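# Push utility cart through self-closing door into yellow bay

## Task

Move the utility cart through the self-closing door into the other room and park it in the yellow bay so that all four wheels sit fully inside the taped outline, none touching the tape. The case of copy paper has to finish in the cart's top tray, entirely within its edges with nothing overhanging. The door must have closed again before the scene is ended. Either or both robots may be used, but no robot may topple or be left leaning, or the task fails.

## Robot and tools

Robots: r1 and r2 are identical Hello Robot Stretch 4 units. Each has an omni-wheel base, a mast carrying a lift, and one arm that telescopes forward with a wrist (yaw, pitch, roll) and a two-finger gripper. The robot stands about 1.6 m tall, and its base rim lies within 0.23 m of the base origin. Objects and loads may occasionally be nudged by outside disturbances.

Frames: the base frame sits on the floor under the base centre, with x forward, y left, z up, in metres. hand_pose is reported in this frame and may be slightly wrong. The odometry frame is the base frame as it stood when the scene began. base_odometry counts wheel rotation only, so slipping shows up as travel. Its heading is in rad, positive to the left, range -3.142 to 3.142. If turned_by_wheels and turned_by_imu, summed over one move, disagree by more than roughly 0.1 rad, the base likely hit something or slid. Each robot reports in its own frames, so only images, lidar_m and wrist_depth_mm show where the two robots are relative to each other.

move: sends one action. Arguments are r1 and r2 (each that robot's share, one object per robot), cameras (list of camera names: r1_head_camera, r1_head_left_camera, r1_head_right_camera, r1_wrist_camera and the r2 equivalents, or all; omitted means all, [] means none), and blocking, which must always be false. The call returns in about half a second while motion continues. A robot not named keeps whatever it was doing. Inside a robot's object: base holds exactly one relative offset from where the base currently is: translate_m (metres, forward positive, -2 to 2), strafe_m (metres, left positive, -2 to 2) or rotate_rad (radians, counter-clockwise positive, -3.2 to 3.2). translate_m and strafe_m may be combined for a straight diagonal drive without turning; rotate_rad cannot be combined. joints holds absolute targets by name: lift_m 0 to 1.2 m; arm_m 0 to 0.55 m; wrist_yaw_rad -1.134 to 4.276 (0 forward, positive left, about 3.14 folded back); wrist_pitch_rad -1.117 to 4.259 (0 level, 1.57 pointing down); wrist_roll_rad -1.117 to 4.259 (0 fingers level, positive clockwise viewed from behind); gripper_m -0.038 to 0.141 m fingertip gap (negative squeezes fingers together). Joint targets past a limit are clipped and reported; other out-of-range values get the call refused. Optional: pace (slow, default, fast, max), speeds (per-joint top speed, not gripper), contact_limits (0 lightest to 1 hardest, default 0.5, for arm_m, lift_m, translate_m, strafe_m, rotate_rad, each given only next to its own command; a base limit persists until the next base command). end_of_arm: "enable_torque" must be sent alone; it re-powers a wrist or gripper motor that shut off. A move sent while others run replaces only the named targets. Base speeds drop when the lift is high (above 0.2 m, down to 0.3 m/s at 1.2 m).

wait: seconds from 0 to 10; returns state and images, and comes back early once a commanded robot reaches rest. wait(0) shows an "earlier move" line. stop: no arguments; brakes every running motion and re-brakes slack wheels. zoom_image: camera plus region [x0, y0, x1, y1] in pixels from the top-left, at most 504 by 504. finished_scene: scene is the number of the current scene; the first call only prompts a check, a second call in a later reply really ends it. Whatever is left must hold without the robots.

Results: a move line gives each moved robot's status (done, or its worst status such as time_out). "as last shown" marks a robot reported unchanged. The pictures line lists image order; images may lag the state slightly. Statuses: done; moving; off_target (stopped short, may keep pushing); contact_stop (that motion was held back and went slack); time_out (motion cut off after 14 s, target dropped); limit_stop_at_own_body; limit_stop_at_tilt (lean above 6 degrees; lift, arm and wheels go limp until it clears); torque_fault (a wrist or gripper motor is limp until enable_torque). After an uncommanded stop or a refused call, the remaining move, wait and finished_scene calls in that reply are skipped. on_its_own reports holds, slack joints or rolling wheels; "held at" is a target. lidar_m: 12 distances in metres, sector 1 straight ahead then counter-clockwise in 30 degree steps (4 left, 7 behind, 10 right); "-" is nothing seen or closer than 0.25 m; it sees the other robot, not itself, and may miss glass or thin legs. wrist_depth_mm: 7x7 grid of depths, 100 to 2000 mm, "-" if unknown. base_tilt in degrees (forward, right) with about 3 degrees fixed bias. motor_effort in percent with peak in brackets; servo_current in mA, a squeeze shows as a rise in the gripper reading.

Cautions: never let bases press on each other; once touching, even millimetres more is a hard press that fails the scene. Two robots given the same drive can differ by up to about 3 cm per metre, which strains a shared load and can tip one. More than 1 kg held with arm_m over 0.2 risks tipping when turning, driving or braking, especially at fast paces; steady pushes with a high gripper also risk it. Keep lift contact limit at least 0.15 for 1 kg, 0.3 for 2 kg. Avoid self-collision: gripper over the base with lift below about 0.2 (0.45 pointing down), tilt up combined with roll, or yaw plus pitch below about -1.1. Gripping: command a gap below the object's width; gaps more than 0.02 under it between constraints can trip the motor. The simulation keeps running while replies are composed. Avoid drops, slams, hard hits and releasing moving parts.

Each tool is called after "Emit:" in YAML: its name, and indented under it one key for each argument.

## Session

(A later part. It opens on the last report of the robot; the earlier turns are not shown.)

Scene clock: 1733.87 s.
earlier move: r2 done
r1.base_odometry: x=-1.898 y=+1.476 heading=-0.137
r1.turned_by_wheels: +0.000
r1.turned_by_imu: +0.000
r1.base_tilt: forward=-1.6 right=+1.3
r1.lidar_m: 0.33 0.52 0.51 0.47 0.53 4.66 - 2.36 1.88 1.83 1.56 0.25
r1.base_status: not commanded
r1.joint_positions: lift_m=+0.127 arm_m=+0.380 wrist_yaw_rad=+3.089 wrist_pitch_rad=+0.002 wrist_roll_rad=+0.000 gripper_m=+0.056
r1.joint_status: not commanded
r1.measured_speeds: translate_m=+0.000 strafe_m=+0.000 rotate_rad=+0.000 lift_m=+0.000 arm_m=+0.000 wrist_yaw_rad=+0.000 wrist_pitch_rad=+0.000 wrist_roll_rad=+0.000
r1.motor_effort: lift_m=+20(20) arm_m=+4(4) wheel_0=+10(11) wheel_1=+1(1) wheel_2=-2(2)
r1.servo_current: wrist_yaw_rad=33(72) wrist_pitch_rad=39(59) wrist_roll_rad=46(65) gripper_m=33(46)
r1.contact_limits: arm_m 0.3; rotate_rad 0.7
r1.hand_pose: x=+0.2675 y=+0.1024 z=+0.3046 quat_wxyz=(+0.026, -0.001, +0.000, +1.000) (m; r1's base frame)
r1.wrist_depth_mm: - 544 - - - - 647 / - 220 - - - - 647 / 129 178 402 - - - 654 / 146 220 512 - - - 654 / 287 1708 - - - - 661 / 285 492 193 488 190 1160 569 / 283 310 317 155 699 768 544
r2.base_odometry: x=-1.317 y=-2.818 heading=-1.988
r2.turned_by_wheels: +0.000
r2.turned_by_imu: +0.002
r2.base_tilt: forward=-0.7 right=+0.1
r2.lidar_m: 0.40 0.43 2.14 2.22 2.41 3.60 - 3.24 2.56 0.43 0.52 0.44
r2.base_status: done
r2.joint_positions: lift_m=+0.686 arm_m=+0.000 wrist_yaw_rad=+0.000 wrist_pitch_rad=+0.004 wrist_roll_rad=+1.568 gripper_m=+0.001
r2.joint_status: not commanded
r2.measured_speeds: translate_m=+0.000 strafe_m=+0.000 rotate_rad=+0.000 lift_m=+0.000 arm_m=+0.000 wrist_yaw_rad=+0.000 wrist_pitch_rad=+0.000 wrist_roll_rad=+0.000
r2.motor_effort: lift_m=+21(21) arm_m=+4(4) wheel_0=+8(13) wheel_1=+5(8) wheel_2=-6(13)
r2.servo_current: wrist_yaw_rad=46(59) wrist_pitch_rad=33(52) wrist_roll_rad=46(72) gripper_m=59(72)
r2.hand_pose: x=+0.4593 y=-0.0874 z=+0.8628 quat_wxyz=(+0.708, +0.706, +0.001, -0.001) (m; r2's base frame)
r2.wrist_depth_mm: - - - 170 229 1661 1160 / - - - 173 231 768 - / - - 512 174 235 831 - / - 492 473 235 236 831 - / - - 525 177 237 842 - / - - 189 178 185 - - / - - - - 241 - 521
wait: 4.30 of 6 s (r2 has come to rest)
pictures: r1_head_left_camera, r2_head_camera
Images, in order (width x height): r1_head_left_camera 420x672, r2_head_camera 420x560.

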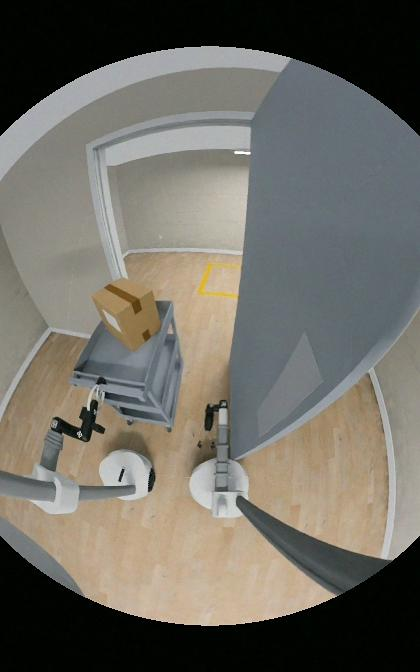

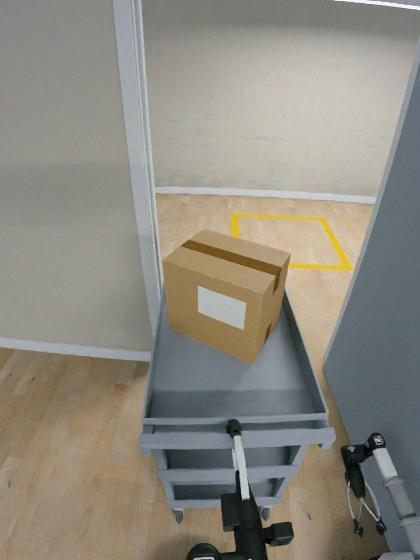

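Emit:
move:
  r2: {"base": {"translate_m": 0.3, "strafe_m": 0.03}, "pace": "slow"}
  cameras: []
  blocking: false

Emit:
wait:
  seconds: 6
  cameras: ["r2_head_camera", "r1_head_left_camera"]

Scene clock: 1747.53 s.
move: r2 moving
r1.base_odometry: x=-1.898 y=+1.476 heading=-0.137
r1.turned_by_wheels: +0.000
r1.turned_by_imu: +0.000
r1.base_tilt: forward=-1.6 right=+1.2
r1.lidar_m: 0.32 0.51 0.52 0.47 0.54 4.65 - 2.40 1.89 1.83 1.57 0.25
r1.base_status: not commanded
r1.joint_positions: lift_m=+0.127 arm_m=+0.380 wrist_yaw_rad=+3.089 wrist_pitch_rad=+0.002 wrist_roll_rad=+0.000 gripper_m=+0.056
r1.joint_status: not commanded
r1.measured_speeds: translate_m=+0.000 strafe_m=+0.000 rotate_rad=+0.000 lift_m=+0.000 arm_m=+0.000 wrist_yaw_rad=+0.000 wrist_pitch_rad=+0.000 wrist_roll_rad=+0.000
r1.motor_effort: lift_m=+20(20) arm_m=+4(4) wheel_0=+10(10) wheel_1=+1(1) wheel_2=-2(2)
r1.servo_current: wrist_yaw_rad=46(65) wrist_pitch_rad=39(46) wrist_roll_rad=46(59) gripper_m=33(46)
r1.contact_limits: arm_m 0.3; rotate_rad 0.7
r1.hand_pose: x=+0.2675 y=+0.1024 z=+0.3046 quat_wxyz=(+0.026, -0.001, +0.000, +1.000) (m; r1's base frame)
r1.wrist_depth_mm: - 539 - - - - 634 / - 220 - - - - 647 / 129 177 399 - - - 654 / 146 219 517 - - - - / 286 1756 - - - - 1537 / 285 496 193 484 190 1160 564 / 283 309 317 155 707 759 544
r2.base_odometry: x=-1.321 y=-2.830 heading=-1.989
r2.turned_by_wheels: +0.000
r2.turned_by_imu: +0.000
r2.base_tilt: forward=-0.7 right=+0.0
r2.lidar_m: 0.41 0.41 2.14 2.20 2.39 3.63 - 3.29 0.60 0.45 0.53 0.42
r2.base_status: translate_m moving; strafe_m moving
r2.joint_positions: lift_m=+0.686 arm_m=+0.000 wrist_yaw_rad=+0.000 wrist_pitch_rad=+0.004 wrist_roll_rad=+1.568 gripper_m=+0.001
r2.joint_status: not commanded
r2.measured_speeds: translate_m=+0.049 strafe_m=+0.005 rotate_rad=-0.002 lift_m=+0.000 arm_m=+0.000 wrist_yaw_rad=+0.000 wrist_pitch_rad=+0.000 wrist_roll_rad=+0.000
r2.motor_effort: lift_m=+21(21) arm_m=+4(4) wheel_0=+5(11) wheel_1=+6(8) wheel_2=-12(12)
r2.servo_current: wrist_yaw_rad=39(59) wrist_pitch_rad=39(46) wrist_roll_rad=46(52) gripper_m=72(72)
r2.hand_pose: x=+0.4593 y=-0.0874 z=+0.8628 quat_wxyz=(+0.708, +0.706, +0.001, -0.001) (m; r2's base frame)
r2.wrist_depth_mm: - - - 171 231 1661 1118 / - - - 173 233 1576 - / - - 517 174 234 831 - / - 488 477 235 235 831 - / - - 525 177 237 842 - / - - 188 177 183 - - / - - - - 240 - -
pictures: none
No camera images: "cameras" was empty.

Scene clock: 1751.33 s.
earlier move: r2 done
r1.base_odometry: x=-1.898 y=+1.476 heading=-0.137
r1.turned_by_wheels: +0.000
r1.turned_by_imu: +0.000
r1.base_tilt: forward=-1.6 right=+1.3
r1.lidar_m: 0.29 0.76 0.54 0.55 3.11 4.67 - 2.37 1.88 1.82 1.57 0.25
r1.base_status: not commanded
r1.joint_positions: lift_m=+0.127 arm_m=+0.380 wrist_yaw_rad=+3.089 wrist_pitch_rad=+0.002 wrist_roll_rad=+0.000 gripper_m=+0.056
r1.joint_status: not commanded
r1.measured_speeds: translate_m=+0.000 strafe_m=+0.000 rotate_rad=+0.000 lift_m=+0.000 arm_m=+0.000 wrist_yaw_rad=+0.000 wrist_pitch_rad=+0.000 wrist_roll_rad=+0.000
r1.motor_effort: lift_m=+20(20) arm_m=+4(4) wheel_0=+10(11) wheel_1=+1(1) wheel_2=-2(2)
r1.servo_current: wrist_yaw_rad=46(72) wrist_pitch_rad=39(52) wrist_roll_rad=39(72) gripper_m=39(52)
r1.contact_limits: arm_m 0.3; rotate_rad 0.7
r1.hand_pose: x=+0.2675 y=+0.1024 z=+0.3046 quat_wxyz=(+0.026, -0.001, +0.000, +1.000) (m; r1's base frame)
r1.wrist_depth_mm: - 544 - - - - - / - 221 - - - - - / 129 177 402 - - - - / 146 220 512 - - - - / 286 1708 - - - - - / 285 500 193 484 191 1182 1160 / 282 310 319 155 707 768 820
r2.base_odometry: x=-1.411 y=-3.104 heading=-1.989
r2.turned_by_wheels: +0.000
r2.turned_by_imu: +0.000
r2.base_tilt: forward=-0.7 right=+0.1
r2.lidar_m: 0.39 0.42 1.64 2.15 2.34 3.50 - 3.33 0.54 0.54 0.61 0.43
r2.base_status: done
r2.joint_positions: lift_m=+0.686 arm_m=+0.000 wrist_yaw_rad=-0.001 wrist_pitch_rad=+0.004 wrist_roll_rad=+1.568 gripper_m=+0.001
r2.joint_status: not commanded
r2.measured_speeds: translate_m=+0.000 strafe_m=+0.000 rotate_rad=+0.000 lift_m=+0.000 arm_m=+0.000 wrist_yaw_rad=+0.000 wrist_pitch_rad=+0.000 wrist_roll_rad=+0.000
r2.motor_effort: lift_m=+21(22) arm_m=+3(4) wheel_0=+1(11) wheel_1=+4(9) wheel_2=-8(13)
r2.servo_current: wrist_yaw_rad=52(59) wrist_pitch_rad=46(52) wrist_roll_rad=52(65) gripper_m=72(72)
r2.hand_pose: x=+0.4592 y=-0.0876 z=+0.8628 quat_wxyz=(+0.708, +0.706, +0.001, -0.002) (m; r2's base frame)
r2.wrist_depth_mm: - - - 171 231 1661 1118 / - - - 173 232 759 - / - - 512 174 234 831 - / - 492 473 235 235 842 - / - - 521 177 237 842 - / - - 189 178 183 - - / - - - - 240 - 517
wait: 3.80 of 6 s (r2 has come to rest)
pictures: r1_head_left_camera, r2_head_camera
Images, in order (width x height): r1_head_left_camera 420x672, r2_head_camera 420x560.

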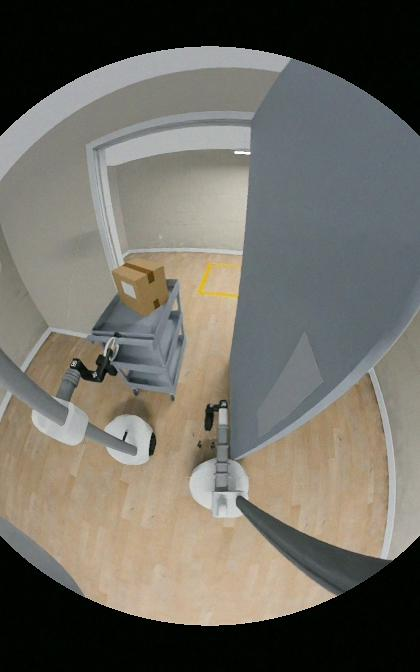

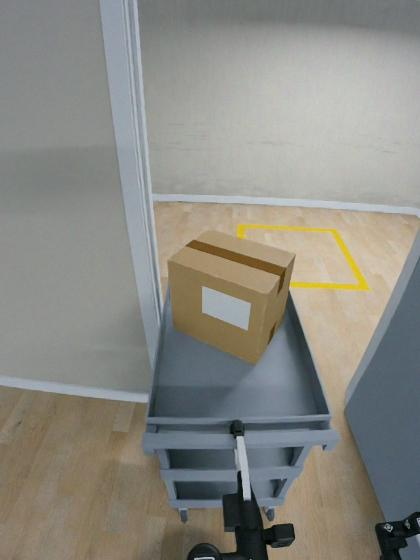

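Emit:
move:
  r2: {"base": {"rotate_rad": 0.1}, "pace": "slow"}
  cameras: []
  blocking: false

Emit:
wait:
  seconds: 2
  cameras: ["r2_head_camera"]

Scene clock: 1767.77 s.
move: r2 moving
r1.base_odometry: x=-1.898 y=+1.476 heading=-0.137
r1.turned_by_wheels: +0.000
r1.turned_by_imu: +0.000
r1.base_tilt: forward=-1.6 right=+1.2
r1.lidar_m: 0.32 0.75 0.53 0.56 3.12 4.65 - 2.38 1.87 1.84 1.56 0.25
r1.base_status: not commanded
r1.joint_positions: lift_m=+0.127 arm_m=+0.380 wrist_yaw_rad=+3.089 wrist_pitch_rad=+0.002 wrist_roll_rad=+0.000 gripper_m=+0.056
r1.joint_status: not commanded
r1.measured_speeds: translate_m=+0.000 strafe_m=+0.000 rotate_rad=+0.000 lift_m=+0.000 arm_m=+0.000 wrist_yaw_rad=+0.000 wrist_pitch_rad=+0.000 wrist_roll_rad=+0.000
r1.motor_effort: lift_m=+20(20) arm_m=+4(4) wheel_0=+10(10) wheel_1=+1(1) wheel_2=-2(2)
r1.servo_current: wrist_yaw_rad=52(65) wrist_pitch_rad=46(52) wrist_roll_rad=33(59) gripper_m=39(46)
r1.contact_limits: arm_m 0.3; rotate_rad 0.7
r1.hand_pose: x=+0.2675 y=+0.1024 z=+0.3046 quat_wxyz=(+0.026, -0.001, +0.000, +1.000) (m; r1's base frame)
r1.wrist_depth_mm: - 544 - - - - - / - 220 - - - - - / 129 178 402 - - - - / 146 219 512 - - - - / 287 1756 - - - - - / 286 488 193 488 191 1160 1118 / 283 310 319 155 699 778 809
r2.base_odometry: x=-1.411 y=-3.104 heading=-1.898
r2.turned_by_wheels: +0.091
r2.turned_by_imu: +0.089
r2.base_tilt: forward=-0.7 right=+0.1
r2.lidar_m: 0.41 0.49 1.91 2.16 2.45 3.96 - 3.12 0.54 0.56 0.64 0.42
r2.base_status: rotate_rad moving
r2.joint_positions: lift_m=+0.686 arm_m=+0.000 wrist_yaw_rad=-0.003 wrist_pitch_rad=+0.004 wrist_roll_rad=+1.568 gripper_m=+0.001
r2.joint_status: not commanded
r2.measured_speeds: translate_m=+0.001 strafe_m=+0.001 rotate_rad=+0.151 lift_m=+0.000 arm_m=+0.000 wrist_yaw_rad=+0.032 wrist_pitch_rad=+0.000 wrist_roll_rad=+0.000
r2.motor_effort: lift_m=+21(21) arm_m=+3(4) wheel_0=-5(14) wheel_1=-6(8) wheel_2=-7(13)
r2.servo_current: wrist_yaw_rad=52(65) wrist_pitch_rad=46(46) wrist_roll_rad=39(52) gripper_m=72(72)
r2.hand_pose: x=+0.4590 y=-0.0884 z=+0.8628 quat_wxyz=(+0.708, +0.706, +0.000, -0.003) (m; r2's base frame)
r2.wrist_depth_mm: - - - 153 208 1430 - / - - 530 158 215 - - / - 462 449 163 223 820 - / - - 504 167 228 831 - / - - 580 173 235 - - / - - 185 178 185 597 - / - - - - - - 480
pictures: none
No camera images: "cameras" was empty.

Scene clock: 1768.37 s.
earlier move: r2 done
r1.base_odometry: x=-1.898 y=+1.476 heading=-0.137
r1.turned_by_wheels: +0.000
r1.turned_by_imu: +0.000
r1.base_tilt: forward=-1.6 right=+1.3
r1.lidar_m: 0.30 0.78 0.52 0.54 3.12 4.66 - 2.38 1.88 1.83 1.55 0.25
r1.base_status: not commanded
r1.joint_positions: lift_m=+0.127 arm_m=+0.380 wrist_yaw_rad=+3.089 wrist_pitch_rad=+0.002 wrist_roll_rad=+0.000 gripper_m=+0.056
r1.joint_status: not commanded
r1.measured_speeds: translate_m=+0.000 strafe_m=+0.000 rotate_rad=+0.000 lift_m=+0.000 arm_m=+0.000 wrist_yaw_rad=+0.000 wrist_pitch_rad=+0.000 wrist_roll_rad=+0.000
r1.motor_effort: lift_m=+20(20) arm_m=+4(4) wheel_0=+9(10) wheel_1=+1(1) wheel_2=-2(2)
r1.servo_current: wrist_yaw_rad=52(65) wrist_pitch_rad=52(52) wrist_roll_rad=59(59) gripper_m=46(46)
r1.contact_limits: arm_m 0.3; rotate_rad 0.7
r1.hand_pose: x=+0.2675 y=+0.1024 z=+0.3046 quat_wxyz=(+0.026, -0.001, +0.000, +1.000) (m; r1's base frame)
r1.wrist_depth_mm: - 544 - - - - - / - 220 - - - - - / 129 178 402 - - - - / 147 220 517 - - - - / 287 1708 - - - - - / 283 496 193 488 190 1182 1118 / 283 310 317 155 691 788 809
r2.base_odometry: x=-1.411 y=-3.104 heading=-1.889
r2.turned_by_wheels: +0.009
r2.turned_by_imu: +0.009
r2.base_tilt: forward=-0.7 right=+0.1
r2.lidar_m: 0.41 0.47 1.92 2.15 2.44 3.98 - 3.11 0.54 0.57 0.62 0.42
r2.base_status: done
r2.joint_positions: lift_m=+0.686 arm_m=+0.000 wrist_yaw_rad=-0.001 wrist_pitch_rad=+0.004 wrist_roll_rad=+1.568 gripper_m=+0.001
r2.joint_status: not commanded
r2.measured_speeds: translate_m=+0.000 strafe_m=+0.000 rotate_rad=+0.000 lift_m=+0.000 arm_m=+0.000 wrist_yaw_rad=+0.000 wrist_pitch_rad=+0.000 wrist_roll_rad=+0.000
r2.motor_effort: lift_m=+21(22) arm_m=+1(4) wheel_0=-3(14) wheel_1=-2(8) wheel_2=-2(13)
r2.servo_current: wrist_yaw_rad=52(65) wrist_pitch_rad=39(46) wrist_roll_rad=39(65) gripper_m=65(72)
r2.hand_pose: x=+0.4592 y=-0.0877 z=+0.8628 quat_wxyz=(+0.708, +0.706, +0.001, -0.002) (m; r2's base frame)
r2.wrist_depth_mm: - - - 149 205 750 - / - - 508 154 211 - - / - 462 442 158 218 820 - / - - 508 166 226 842 - / - - 597 172 235 - - / - - 181 177 183 - - / - - - - - - 466
wait: 0.60 of 2 s (r2 has come to rest)
pictures: r2_head_camera
Images, in order (width x height): r2_head_camera 420x560.

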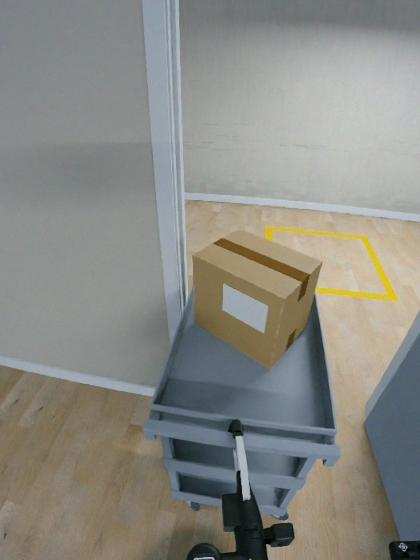

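Emit:
move:
  r2: {"base": {"translate_m": 0.44, "strafe_m": -0.09}, "pace": "slow"}
  cameras: []
  blocking: false

Emit:
wait:
  seconds: 7
  cameras: ["r2_head_camera", "r1_head_left_camera"]

Scene clock: 1776.70 s.
move: r2 moving
r1.base_odometry: x=-1.898 y=+1.476 heading=-0.137
r1.turned_by_wheels: +0.000
r1.turned_by_imu: +0.000
r1.base_tilt: forward=-1.6 right=+1.3
r1.lidar_m: 0.30 0.80 0.55 0.57 3.12 4.65 - 2.41 1.88 1.83 1.54 0.25
r1.base_status: not commanded
r1.joint_positions: lift_m=+0.127 arm_m=+0.380 wrist_yaw_rad=+3.089 wrist_pitch_rad=+0.002 wrist_roll_rad=+0.000 gripper_m=+0.056
r1.joint_status: not commanded
r1.measured_speeds: translate_m=+0.000 strafe_m=+0.000 rotate_rad=+0.000 lift_m=+0.000 arm_m=+0.000 wrist_yaw_rad=+0.000 wrist_pitch_rad=+0.000 wrist_roll_rad=+0.000
r1.motor_effort: lift_m=+20(20) arm_m=+4(4) wheel_0=+10(10) wheel_1=+1(1) wheel_2=-2(2)
r1.servo_current: wrist_yaw_rad=59(72) wrist_pitch_rad=46(46) wrist_roll_rad=46(59) gripper_m=39(46)
r1.contact_limits: arm_m 0.3; rotate_rad 0.7
r1.hand_pose: x=+0.2675 y=+0.1024 z=+0.3046 quat_wxyz=(+0.026, -0.001, +0.000, +1.000) (m; r1's base frame)
r1.wrist_depth_mm: - 539 - - - - - / - 219 - - - - - / 129 177 402 - - - - / 146 219 517 - - - - / 289 1708 - - - - - / 283 492 193 484 190 1160 1160 / 282 312 319 156 699 768 809
r2.base_odometry: x=-1.418 y=-3.115 heading=-1.889
r2.turned_by_wheels: +0.000
r2.turned_by_imu: +0.001
r2.base_tilt: forward=-0.7 right=+0.0
r2.lidar_m: 0.41 0.48 1.89 2.14 2.45 4.01 - 3.13 0.54 0.54 0.65 0.39
r2.base_status: translate_m moving; strafe_m moving
r2.joint_positions: lift_m=+0.686 arm_m=+0.000 wrist_yaw_rad=-0.001 wrist_pitch_rad=+0.004 wrist_roll_rad=+1.568 gripper_m=+0.001
r2.joint_status: not commanded
r2.measured_speeds: translate_m=+0.048 strafe_m=-0.010 rotate_rad=+0.002 lift_m=+0.000 arm_m=+0.000 wrist_yaw_rad=+0.000 wrist_pitch_rad=+0.000 wrist_roll_rad=+0.000
r2.motor_effort: lift_m=+21(21) arm_m=-3(4) wheel_0=+5(9) wheel_1=+5(7) wheel_2=-13(13)
r2.servo_current: wrist_yaw_rad=39(59) wrist_pitch_rad=46(46) wrist_roll_rad=52(59) gripper_m=65(72)
r2.hand_pose: x=+0.4592 y=-0.0877 z=+0.8628 quat_wxyz=(+0.708, +0.706, +0.001, -0.002) (m; r2's base frame)
r2.wrist_depth_mm: - - - 148 204 750 - / - - 500 153 211 - - / - 462 449 158 218 - - / - - 504 165 227 842 - / - - 603 171 234 - - / - - 183 177 181 - - / - - - - - - 466
pictures: none
No camera images: "cameras" was empty.

Scene clock: 1781.97 s.
earlier move: r2 done
r1.base_odometry: x=-1.898 y=+1.476 heading=-0.137
r1.turned_by_wheels: +0.000
r1.turned_by_imu: +0.000
r1.base_tilt: forward=-1.6 right=+1.3
r1.lidar_m: 0.31 0.75 0.76 2.88 3.13 4.66 - 2.37 1.89 1.83 1.57 0.25
r1.base_status: not commanded
r1.joint_positions: lift_m=+0.127 arm_m=+0.380 wrist_yaw_rad=+3.089 wrist_pitch_rad=+0.002 wrist_roll_rad=+0.000 gripper_m=+0.056
r1.joint_status: not commanded
r1.measured_speeds: translate_m=+0.000 strafe_m=+0.000 rotate_rad=+0.000 lift_m=+0.000 arm_m=+0.000 wrist_yaw_rad=+0.000 wrist_pitch_rad=+0.000 wrist_roll_rad=+0.000
r1.motor_effort: lift_m=+20(20) arm_m=+4(4) wheel_0=+10(11) wheel_1=+1(1) wheel_2=-2(2)
r1.servo_current: wrist_yaw_rad=59(72) wrist_pitch_rad=46(52) wrist_roll_rad=65(72) gripper_m=39(46)
r1.contact_limits: arm_m 0.3; rotate_rad 0.7
r1.hand_pose: x=+0.2675 y=+0.1024 z=+0.3046 quat_wxyz=(+0.026, -0.001, +0.000, +1.000) (m; r1's base frame)
r1.wrist_depth_mm: - 539 - - - - - / - 220 - - - - - / 129 178 402 - - - - / 146 220 517 - - - - / 287 1708 - - - - - / 285 492 193 488 191 1138 1118 / 283 312 317 156 699 768 798
r2.base_odometry: x=-1.634 y=-3.493 heading=-1.889
r2.turned_by_wheels: +0.000
r2.turned_by_imu: +0.003
r2.base_tilt: forward=-0.7 right=+0.1
r2.lidar_m: 0.39 0.44 1.12 2.14 2.41 4.02 - 0.69 0.56 0.72 0.79 0.43
r2.base_status: done
r2.joint_positions: lift_m=+0.686 arm_m=+0.000 wrist_yaw_rad=+0.001 wrist_pitch_rad=+0.004 wrist_roll_rad=+1.568 gripper_m=+0.001
r2.joint_status: not commanded
r2.measured_speeds: translate_m=+0.000 strafe_m=+0.000 rotate_rad=+0.000 lift_m=+0.000 arm_m=+0.000 wrist_yaw_rad=+0.000 wrist_pitch_rad=+0.000 wrist_roll_rad=+0.000
r2.motor_effort: lift_m=+21(21) arm_m=-3(4) wheel_0=+7(13) wheel_1=+5(8) wheel_2=-5(13)
r2.servo_current: wrist_yaw_rad=52(65) wrist_pitch_rad=39(52) wrist_roll_rad=52(65) gripper_m=59(72)
r2.hand_pose: x=+0.4594 y=-0.0872 z=+0.8628 quat_wxyz=(+0.708, +0.706, +0.002, -0.001) (m; r2's base frame)
r2.wrist_depth_mm: - - - 160 218 1661 - / - - 603 163 222 778 - / - - 459 167 226 809 - / - - 488 229 231 842 - / - - 549 175 236 854 - / - - 188 178 184 - - / - - - - - 530 480
wait: 5.27 of 7 s (r2 has come to rest)
pictures: r1_head_left_camera, r2_head_camera
Images, in order (width x height): r1_head_left_camera 420x672, r2_head_camera 420x560.

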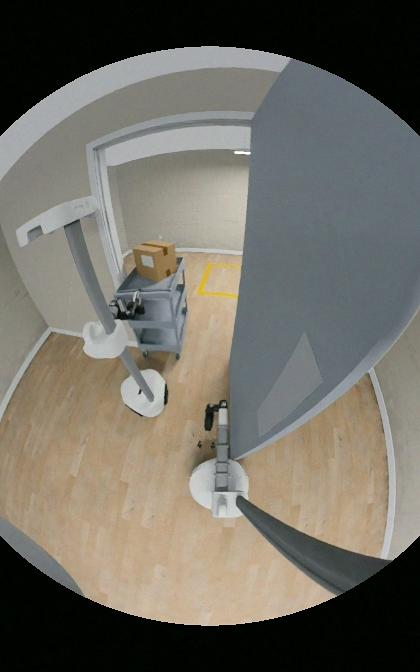

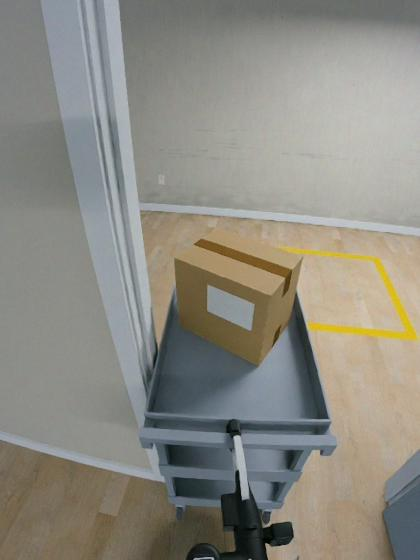

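Emit:
zoom_image:
  camera: "r2_head_camera"
  region: [40, 330, 240, 560]

Scaled by 2.191 from the camera's 420x560 image, which has a finer 1200x1600 frame.

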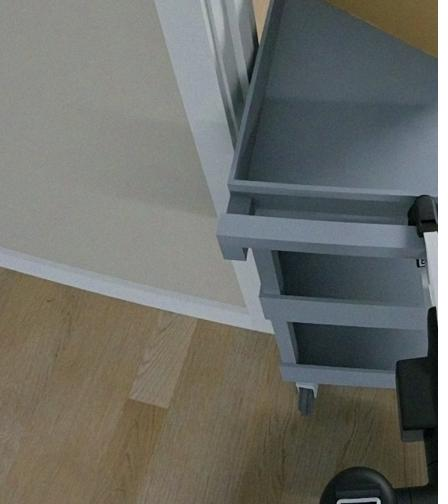

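Emit:
wait:
  seconds: 0
  cameras: ["r2_head_left_camera", "r2_head_right_camera"]

Scene clock: 1825.40 s.
r1.base_odometry: x=-1.898 y=+1.476 heading=-0.137
r1.turned_by_wheels: +0.000
r1.turned_by_imu: +0.000
r1.base_tilt: forward=-1.6 right=+1.2
r1.lidar_m: 0.33 0.75 0.75 2.88 3.11 4.67 - 2.40 1.87 1.85 1.56 0.25
r1.base_status: not commanded
r1.joint_positions: lift_m=+0.127 arm_m=+0.380 wrist_yaw_rad=+3.089 wrist_pitch_rad=+0.002 wrist_roll_rad=+0.000 gripper_m=+0.056
r1.joint_status: not commanded
r1.measured_speeds: translate_m=+0.000 strafe_m=+0.000 rotate_rad=+0.000 lift_m=+0.000 arm_m=+0.000 wrist_yaw_rad=+0.000 wrist_pitch_rad=+0.000 wrist_roll_rad=+0.000
r1.motor_effort: lift_m=+20(20) arm_m=+4(4) wheel_0=+10(11) wheel_1=+1(1) wheel_2=-2(2)
r1.servo_current: wrist_yaw_rad=52(72) wrist_pitch_rad=46(52) wrist_roll_rad=59(72) gripper_m=46(46)
r1.contact_limits: arm_m 0.3; rotate_rad 0.7
r1.hand_pose: x=+0.2675 y=+0.1024 z=+0.3046 quat_wxyz=(+0.026, -0.001, +0.000, +1.000) (m; r1's base frame)
r1.wrist_depth_mm: - 539 - - - - - / - 220 - - - - - / 129 178 399 - - - - / 146 220 517 - - - - / 289 1708 - - - - - / 283 492 193 488 190 1160 1118 / 282 310 319 155 691 768 809
r2.base_odometry: x=-1.634 y=-3.493 heading=-1.889
r2.turned_by_wheels: +0.000
r2.turned_by_imu: +0.000
r2.base_tilt: forward=-0.7 right=+0.1
r2.lidar_m: 0.40 0.43 1.06 2.15 2.42 4.02 - 0.66 0.58 0.73 0.82 0.41
r2.base_status: done
r2.joint_positions: lift_m=+0.686 arm_m=+0.000 wrist_yaw_rad=+0.001 wrist_pitch_rad=+0.004 wrist_roll_rad=+1.568 gripper_m=+0.001
r2.joint_status: not commanded
r2.measured_speeds: translate_m=+0.000 strafe_m=+0.000 rotate_rad=+0.000 lift_m=+0.000 arm_m=+0.000 wrist_yaw_rad=+0.000 wrist_pitch_rad=+0.000 wrist_roll_rad=+0.000
r2.motor_effort: lift_m=+21(21) arm_m=-3(4) wheel_0=+7(13) wheel_1=+5(8) wheel_2=-5(13)
r2.servo_current: wrist_yaw_rad=46(65) wrist_pitch_rad=46(52) wrist_roll_rad=46(65) gripper_m=59(72)
r2.hand_pose: x=+0.4594 y=-0.0872 z=+0.8628 quat_wxyz=(+0.708, +0.706, +0.002, -0.001) (m; r2's base frame)
r2.wrist_depth_mm: - - - 160 218 1618 - / - - 603 163 221 788 - / - - 459 167 227 820 - / - - 480 229 232 831 - / - - 549 174 236 854 - / - - 188 178 185 - - / - - - - - 530 484
pictures: r2_head_left_camera, r2_head_right_camera
Images, in order (width x height): r2_head_left_camera 420x672, r2_head_right_camera 420x672.

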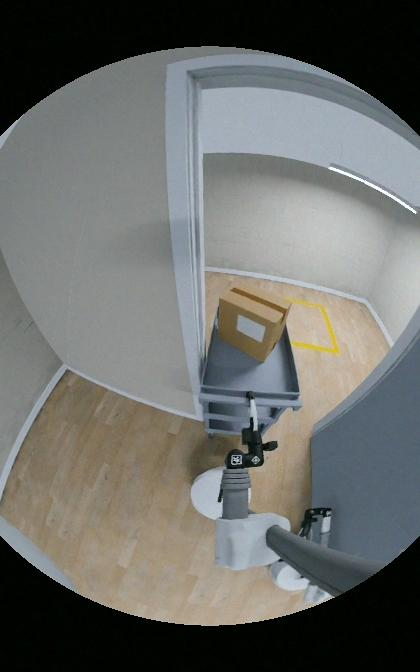

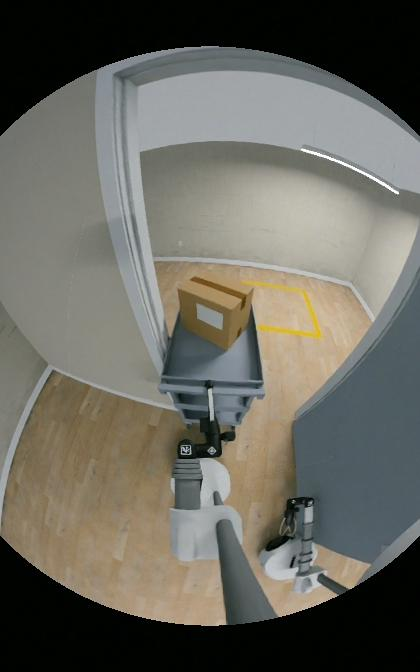

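Emit:
move:
  cameras: ["r2_head_camera", "r2_head_left_camera", "r2_head_right_camera"]

Scene clock: 1849.80 s.
r1.base_odometry: x=-1.898 y=+1.476 heading=-0.137
r1.turned_by_wheels: +0.000
r1.turned_by_imu: +0.000
r1.base_tilt: forward=-1.6 right=+1.3
r1.lidar_m: 0.31 0.73 0.75 2.88 3.11 4.66 - 2.37 1.88 1.83 1.56 0.25
r1.base_status: not commanded
r1.joint_positions: lift_m=+0.127 arm_m=+0.380 wrist_yaw_rad=+3.089 wrist_pitch_rad=+0.002 wrist_roll_rad=+0.000 gripper_m=+0.056
r1.joint_status: not commanded
r1.measured_speeds: translate_m=+0.000 strafe_m=+0.000 rotate_rad=+0.000 lift_m=+0.000 arm_m=+0.000 wrist_yaw_rad=+0.000 wrist_pitch_rad=+0.000 wrist_roll_rad=+0.000
r1.motor_effort: lift_m=+20(20) arm_m=+4(4) wheel_0=+10(11) wheel_1=+1(1) wheel_2=-2(2)
r1.servo_current: wrist_yaw_rad=52(72) wrist_pitch_rad=39(52) wrist_roll_rad=52(72) gripper_m=46(46)
r1.contact_limits: arm_m 0.3; rotate_rad 0.7
r1.hand_pose: x=+0.2675 y=+0.1024 z=+0.3046 quat_wxyz=(+0.026, -0.001, +0.000, +1.000) (m; r1's base frame)
r1.wrist_depth_mm: - 535 - - - - - / - 220 - - - - - / 129 178 404 - - - - / 147 220 517 - - - - / 287 1708 - - - - - / 283 492 193 492 191 1160 1118 / 283 310 317 155 699 778 809
r2.base_odometry: x=-1.634 y=-3.493 heading=-1.889
r2.turned_by_wheels: +0.000
r2.turned_by_imu: +0.000
r2.base_tilt: forward=-0.7 right=+0.1
r2.lidar_m: 0.40 0.42 1.07 2.14 2.46 4.00 - 0.65 0.57 0.73 0.80 0.44
r2.base_status: done
r2.joint_positions: lift_m=+0.686 arm_m=+0.000 wrist_yaw_rad=+0.001 wrist_pitch_rad=+0.004 wrist_roll_rad=+1.568 gripper_m=+0.001
r2.joint_status: not commanded
r2.measured_speeds: translate_m=+0.000 strafe_m=+0.000 rotate_rad=+0.000 lift_m=+0.000 arm_m=+0.000 wrist_yaw_rad=+0.000 wrist_pitch_rad=+0.000 wrist_roll_rad=+0.000
r2.motor_effort: lift_m=+21(21) arm_m=-3(4) wheel_0=+7(13) wheel_1=+5(8) wheel_2=-5(13)
r2.servo_current: wrist_yaw_rad=33(65) wrist_pitch_rad=46(52) wrist_roll_rad=39(65) gripper_m=65(72)
r2.hand_pose: x=+0.4594 y=-0.0872 z=+0.8628 quat_wxyz=(+0.708, +0.706, +0.002, -0.001) (m; r2's base frame)
r2.wrist_depth_mm: - - - 160 219 1661 - / - - 603 163 222 778 - / - - 459 167 226 831 - / - - 484 228 231 842 - / - - 554 175 236 842 - / - - 189 177 183 - - / - - - - - 530 484
pictures: r2_head_camera, r2_head_left_camera, r2_head_right_camera
Images, in order (width x height): r2_head_camera 420x560, r2_head_left_camera 420x672, r2_head_right_camera 420x672.

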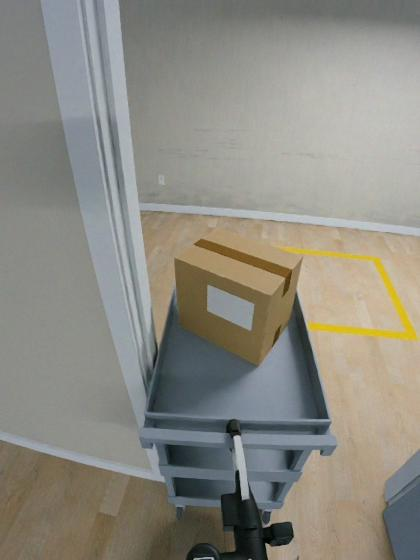

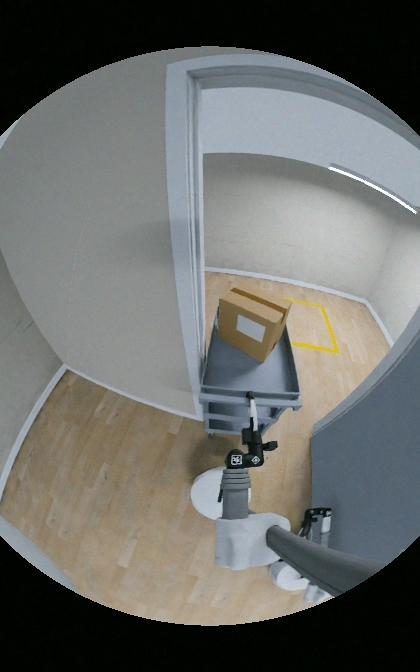

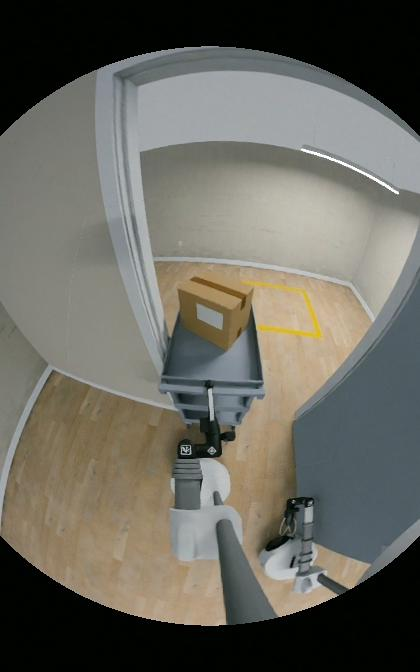

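Emit:
zoom_image:
  camera: "r2_head_camera"
  region: [60, 240, 340, 540]

Emit:
zoom_image:
  camera: "r2_head_left_camera"
  region: [120, 240, 340, 540]

Scaled by 1.680 from the camera's 420x560 image, which has a finer 1200x1600 frame.

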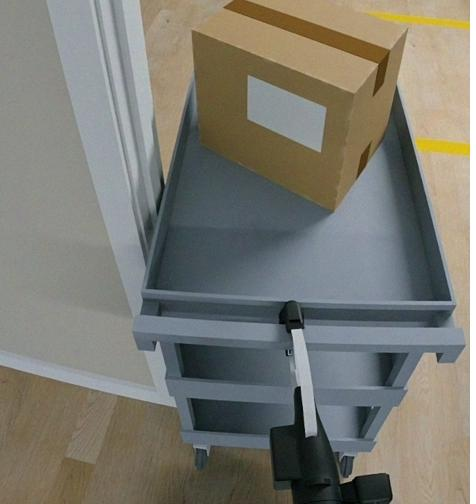

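Scaled by 1.680 from the camera's 420x672 image, which has a finer 600x960 frame.

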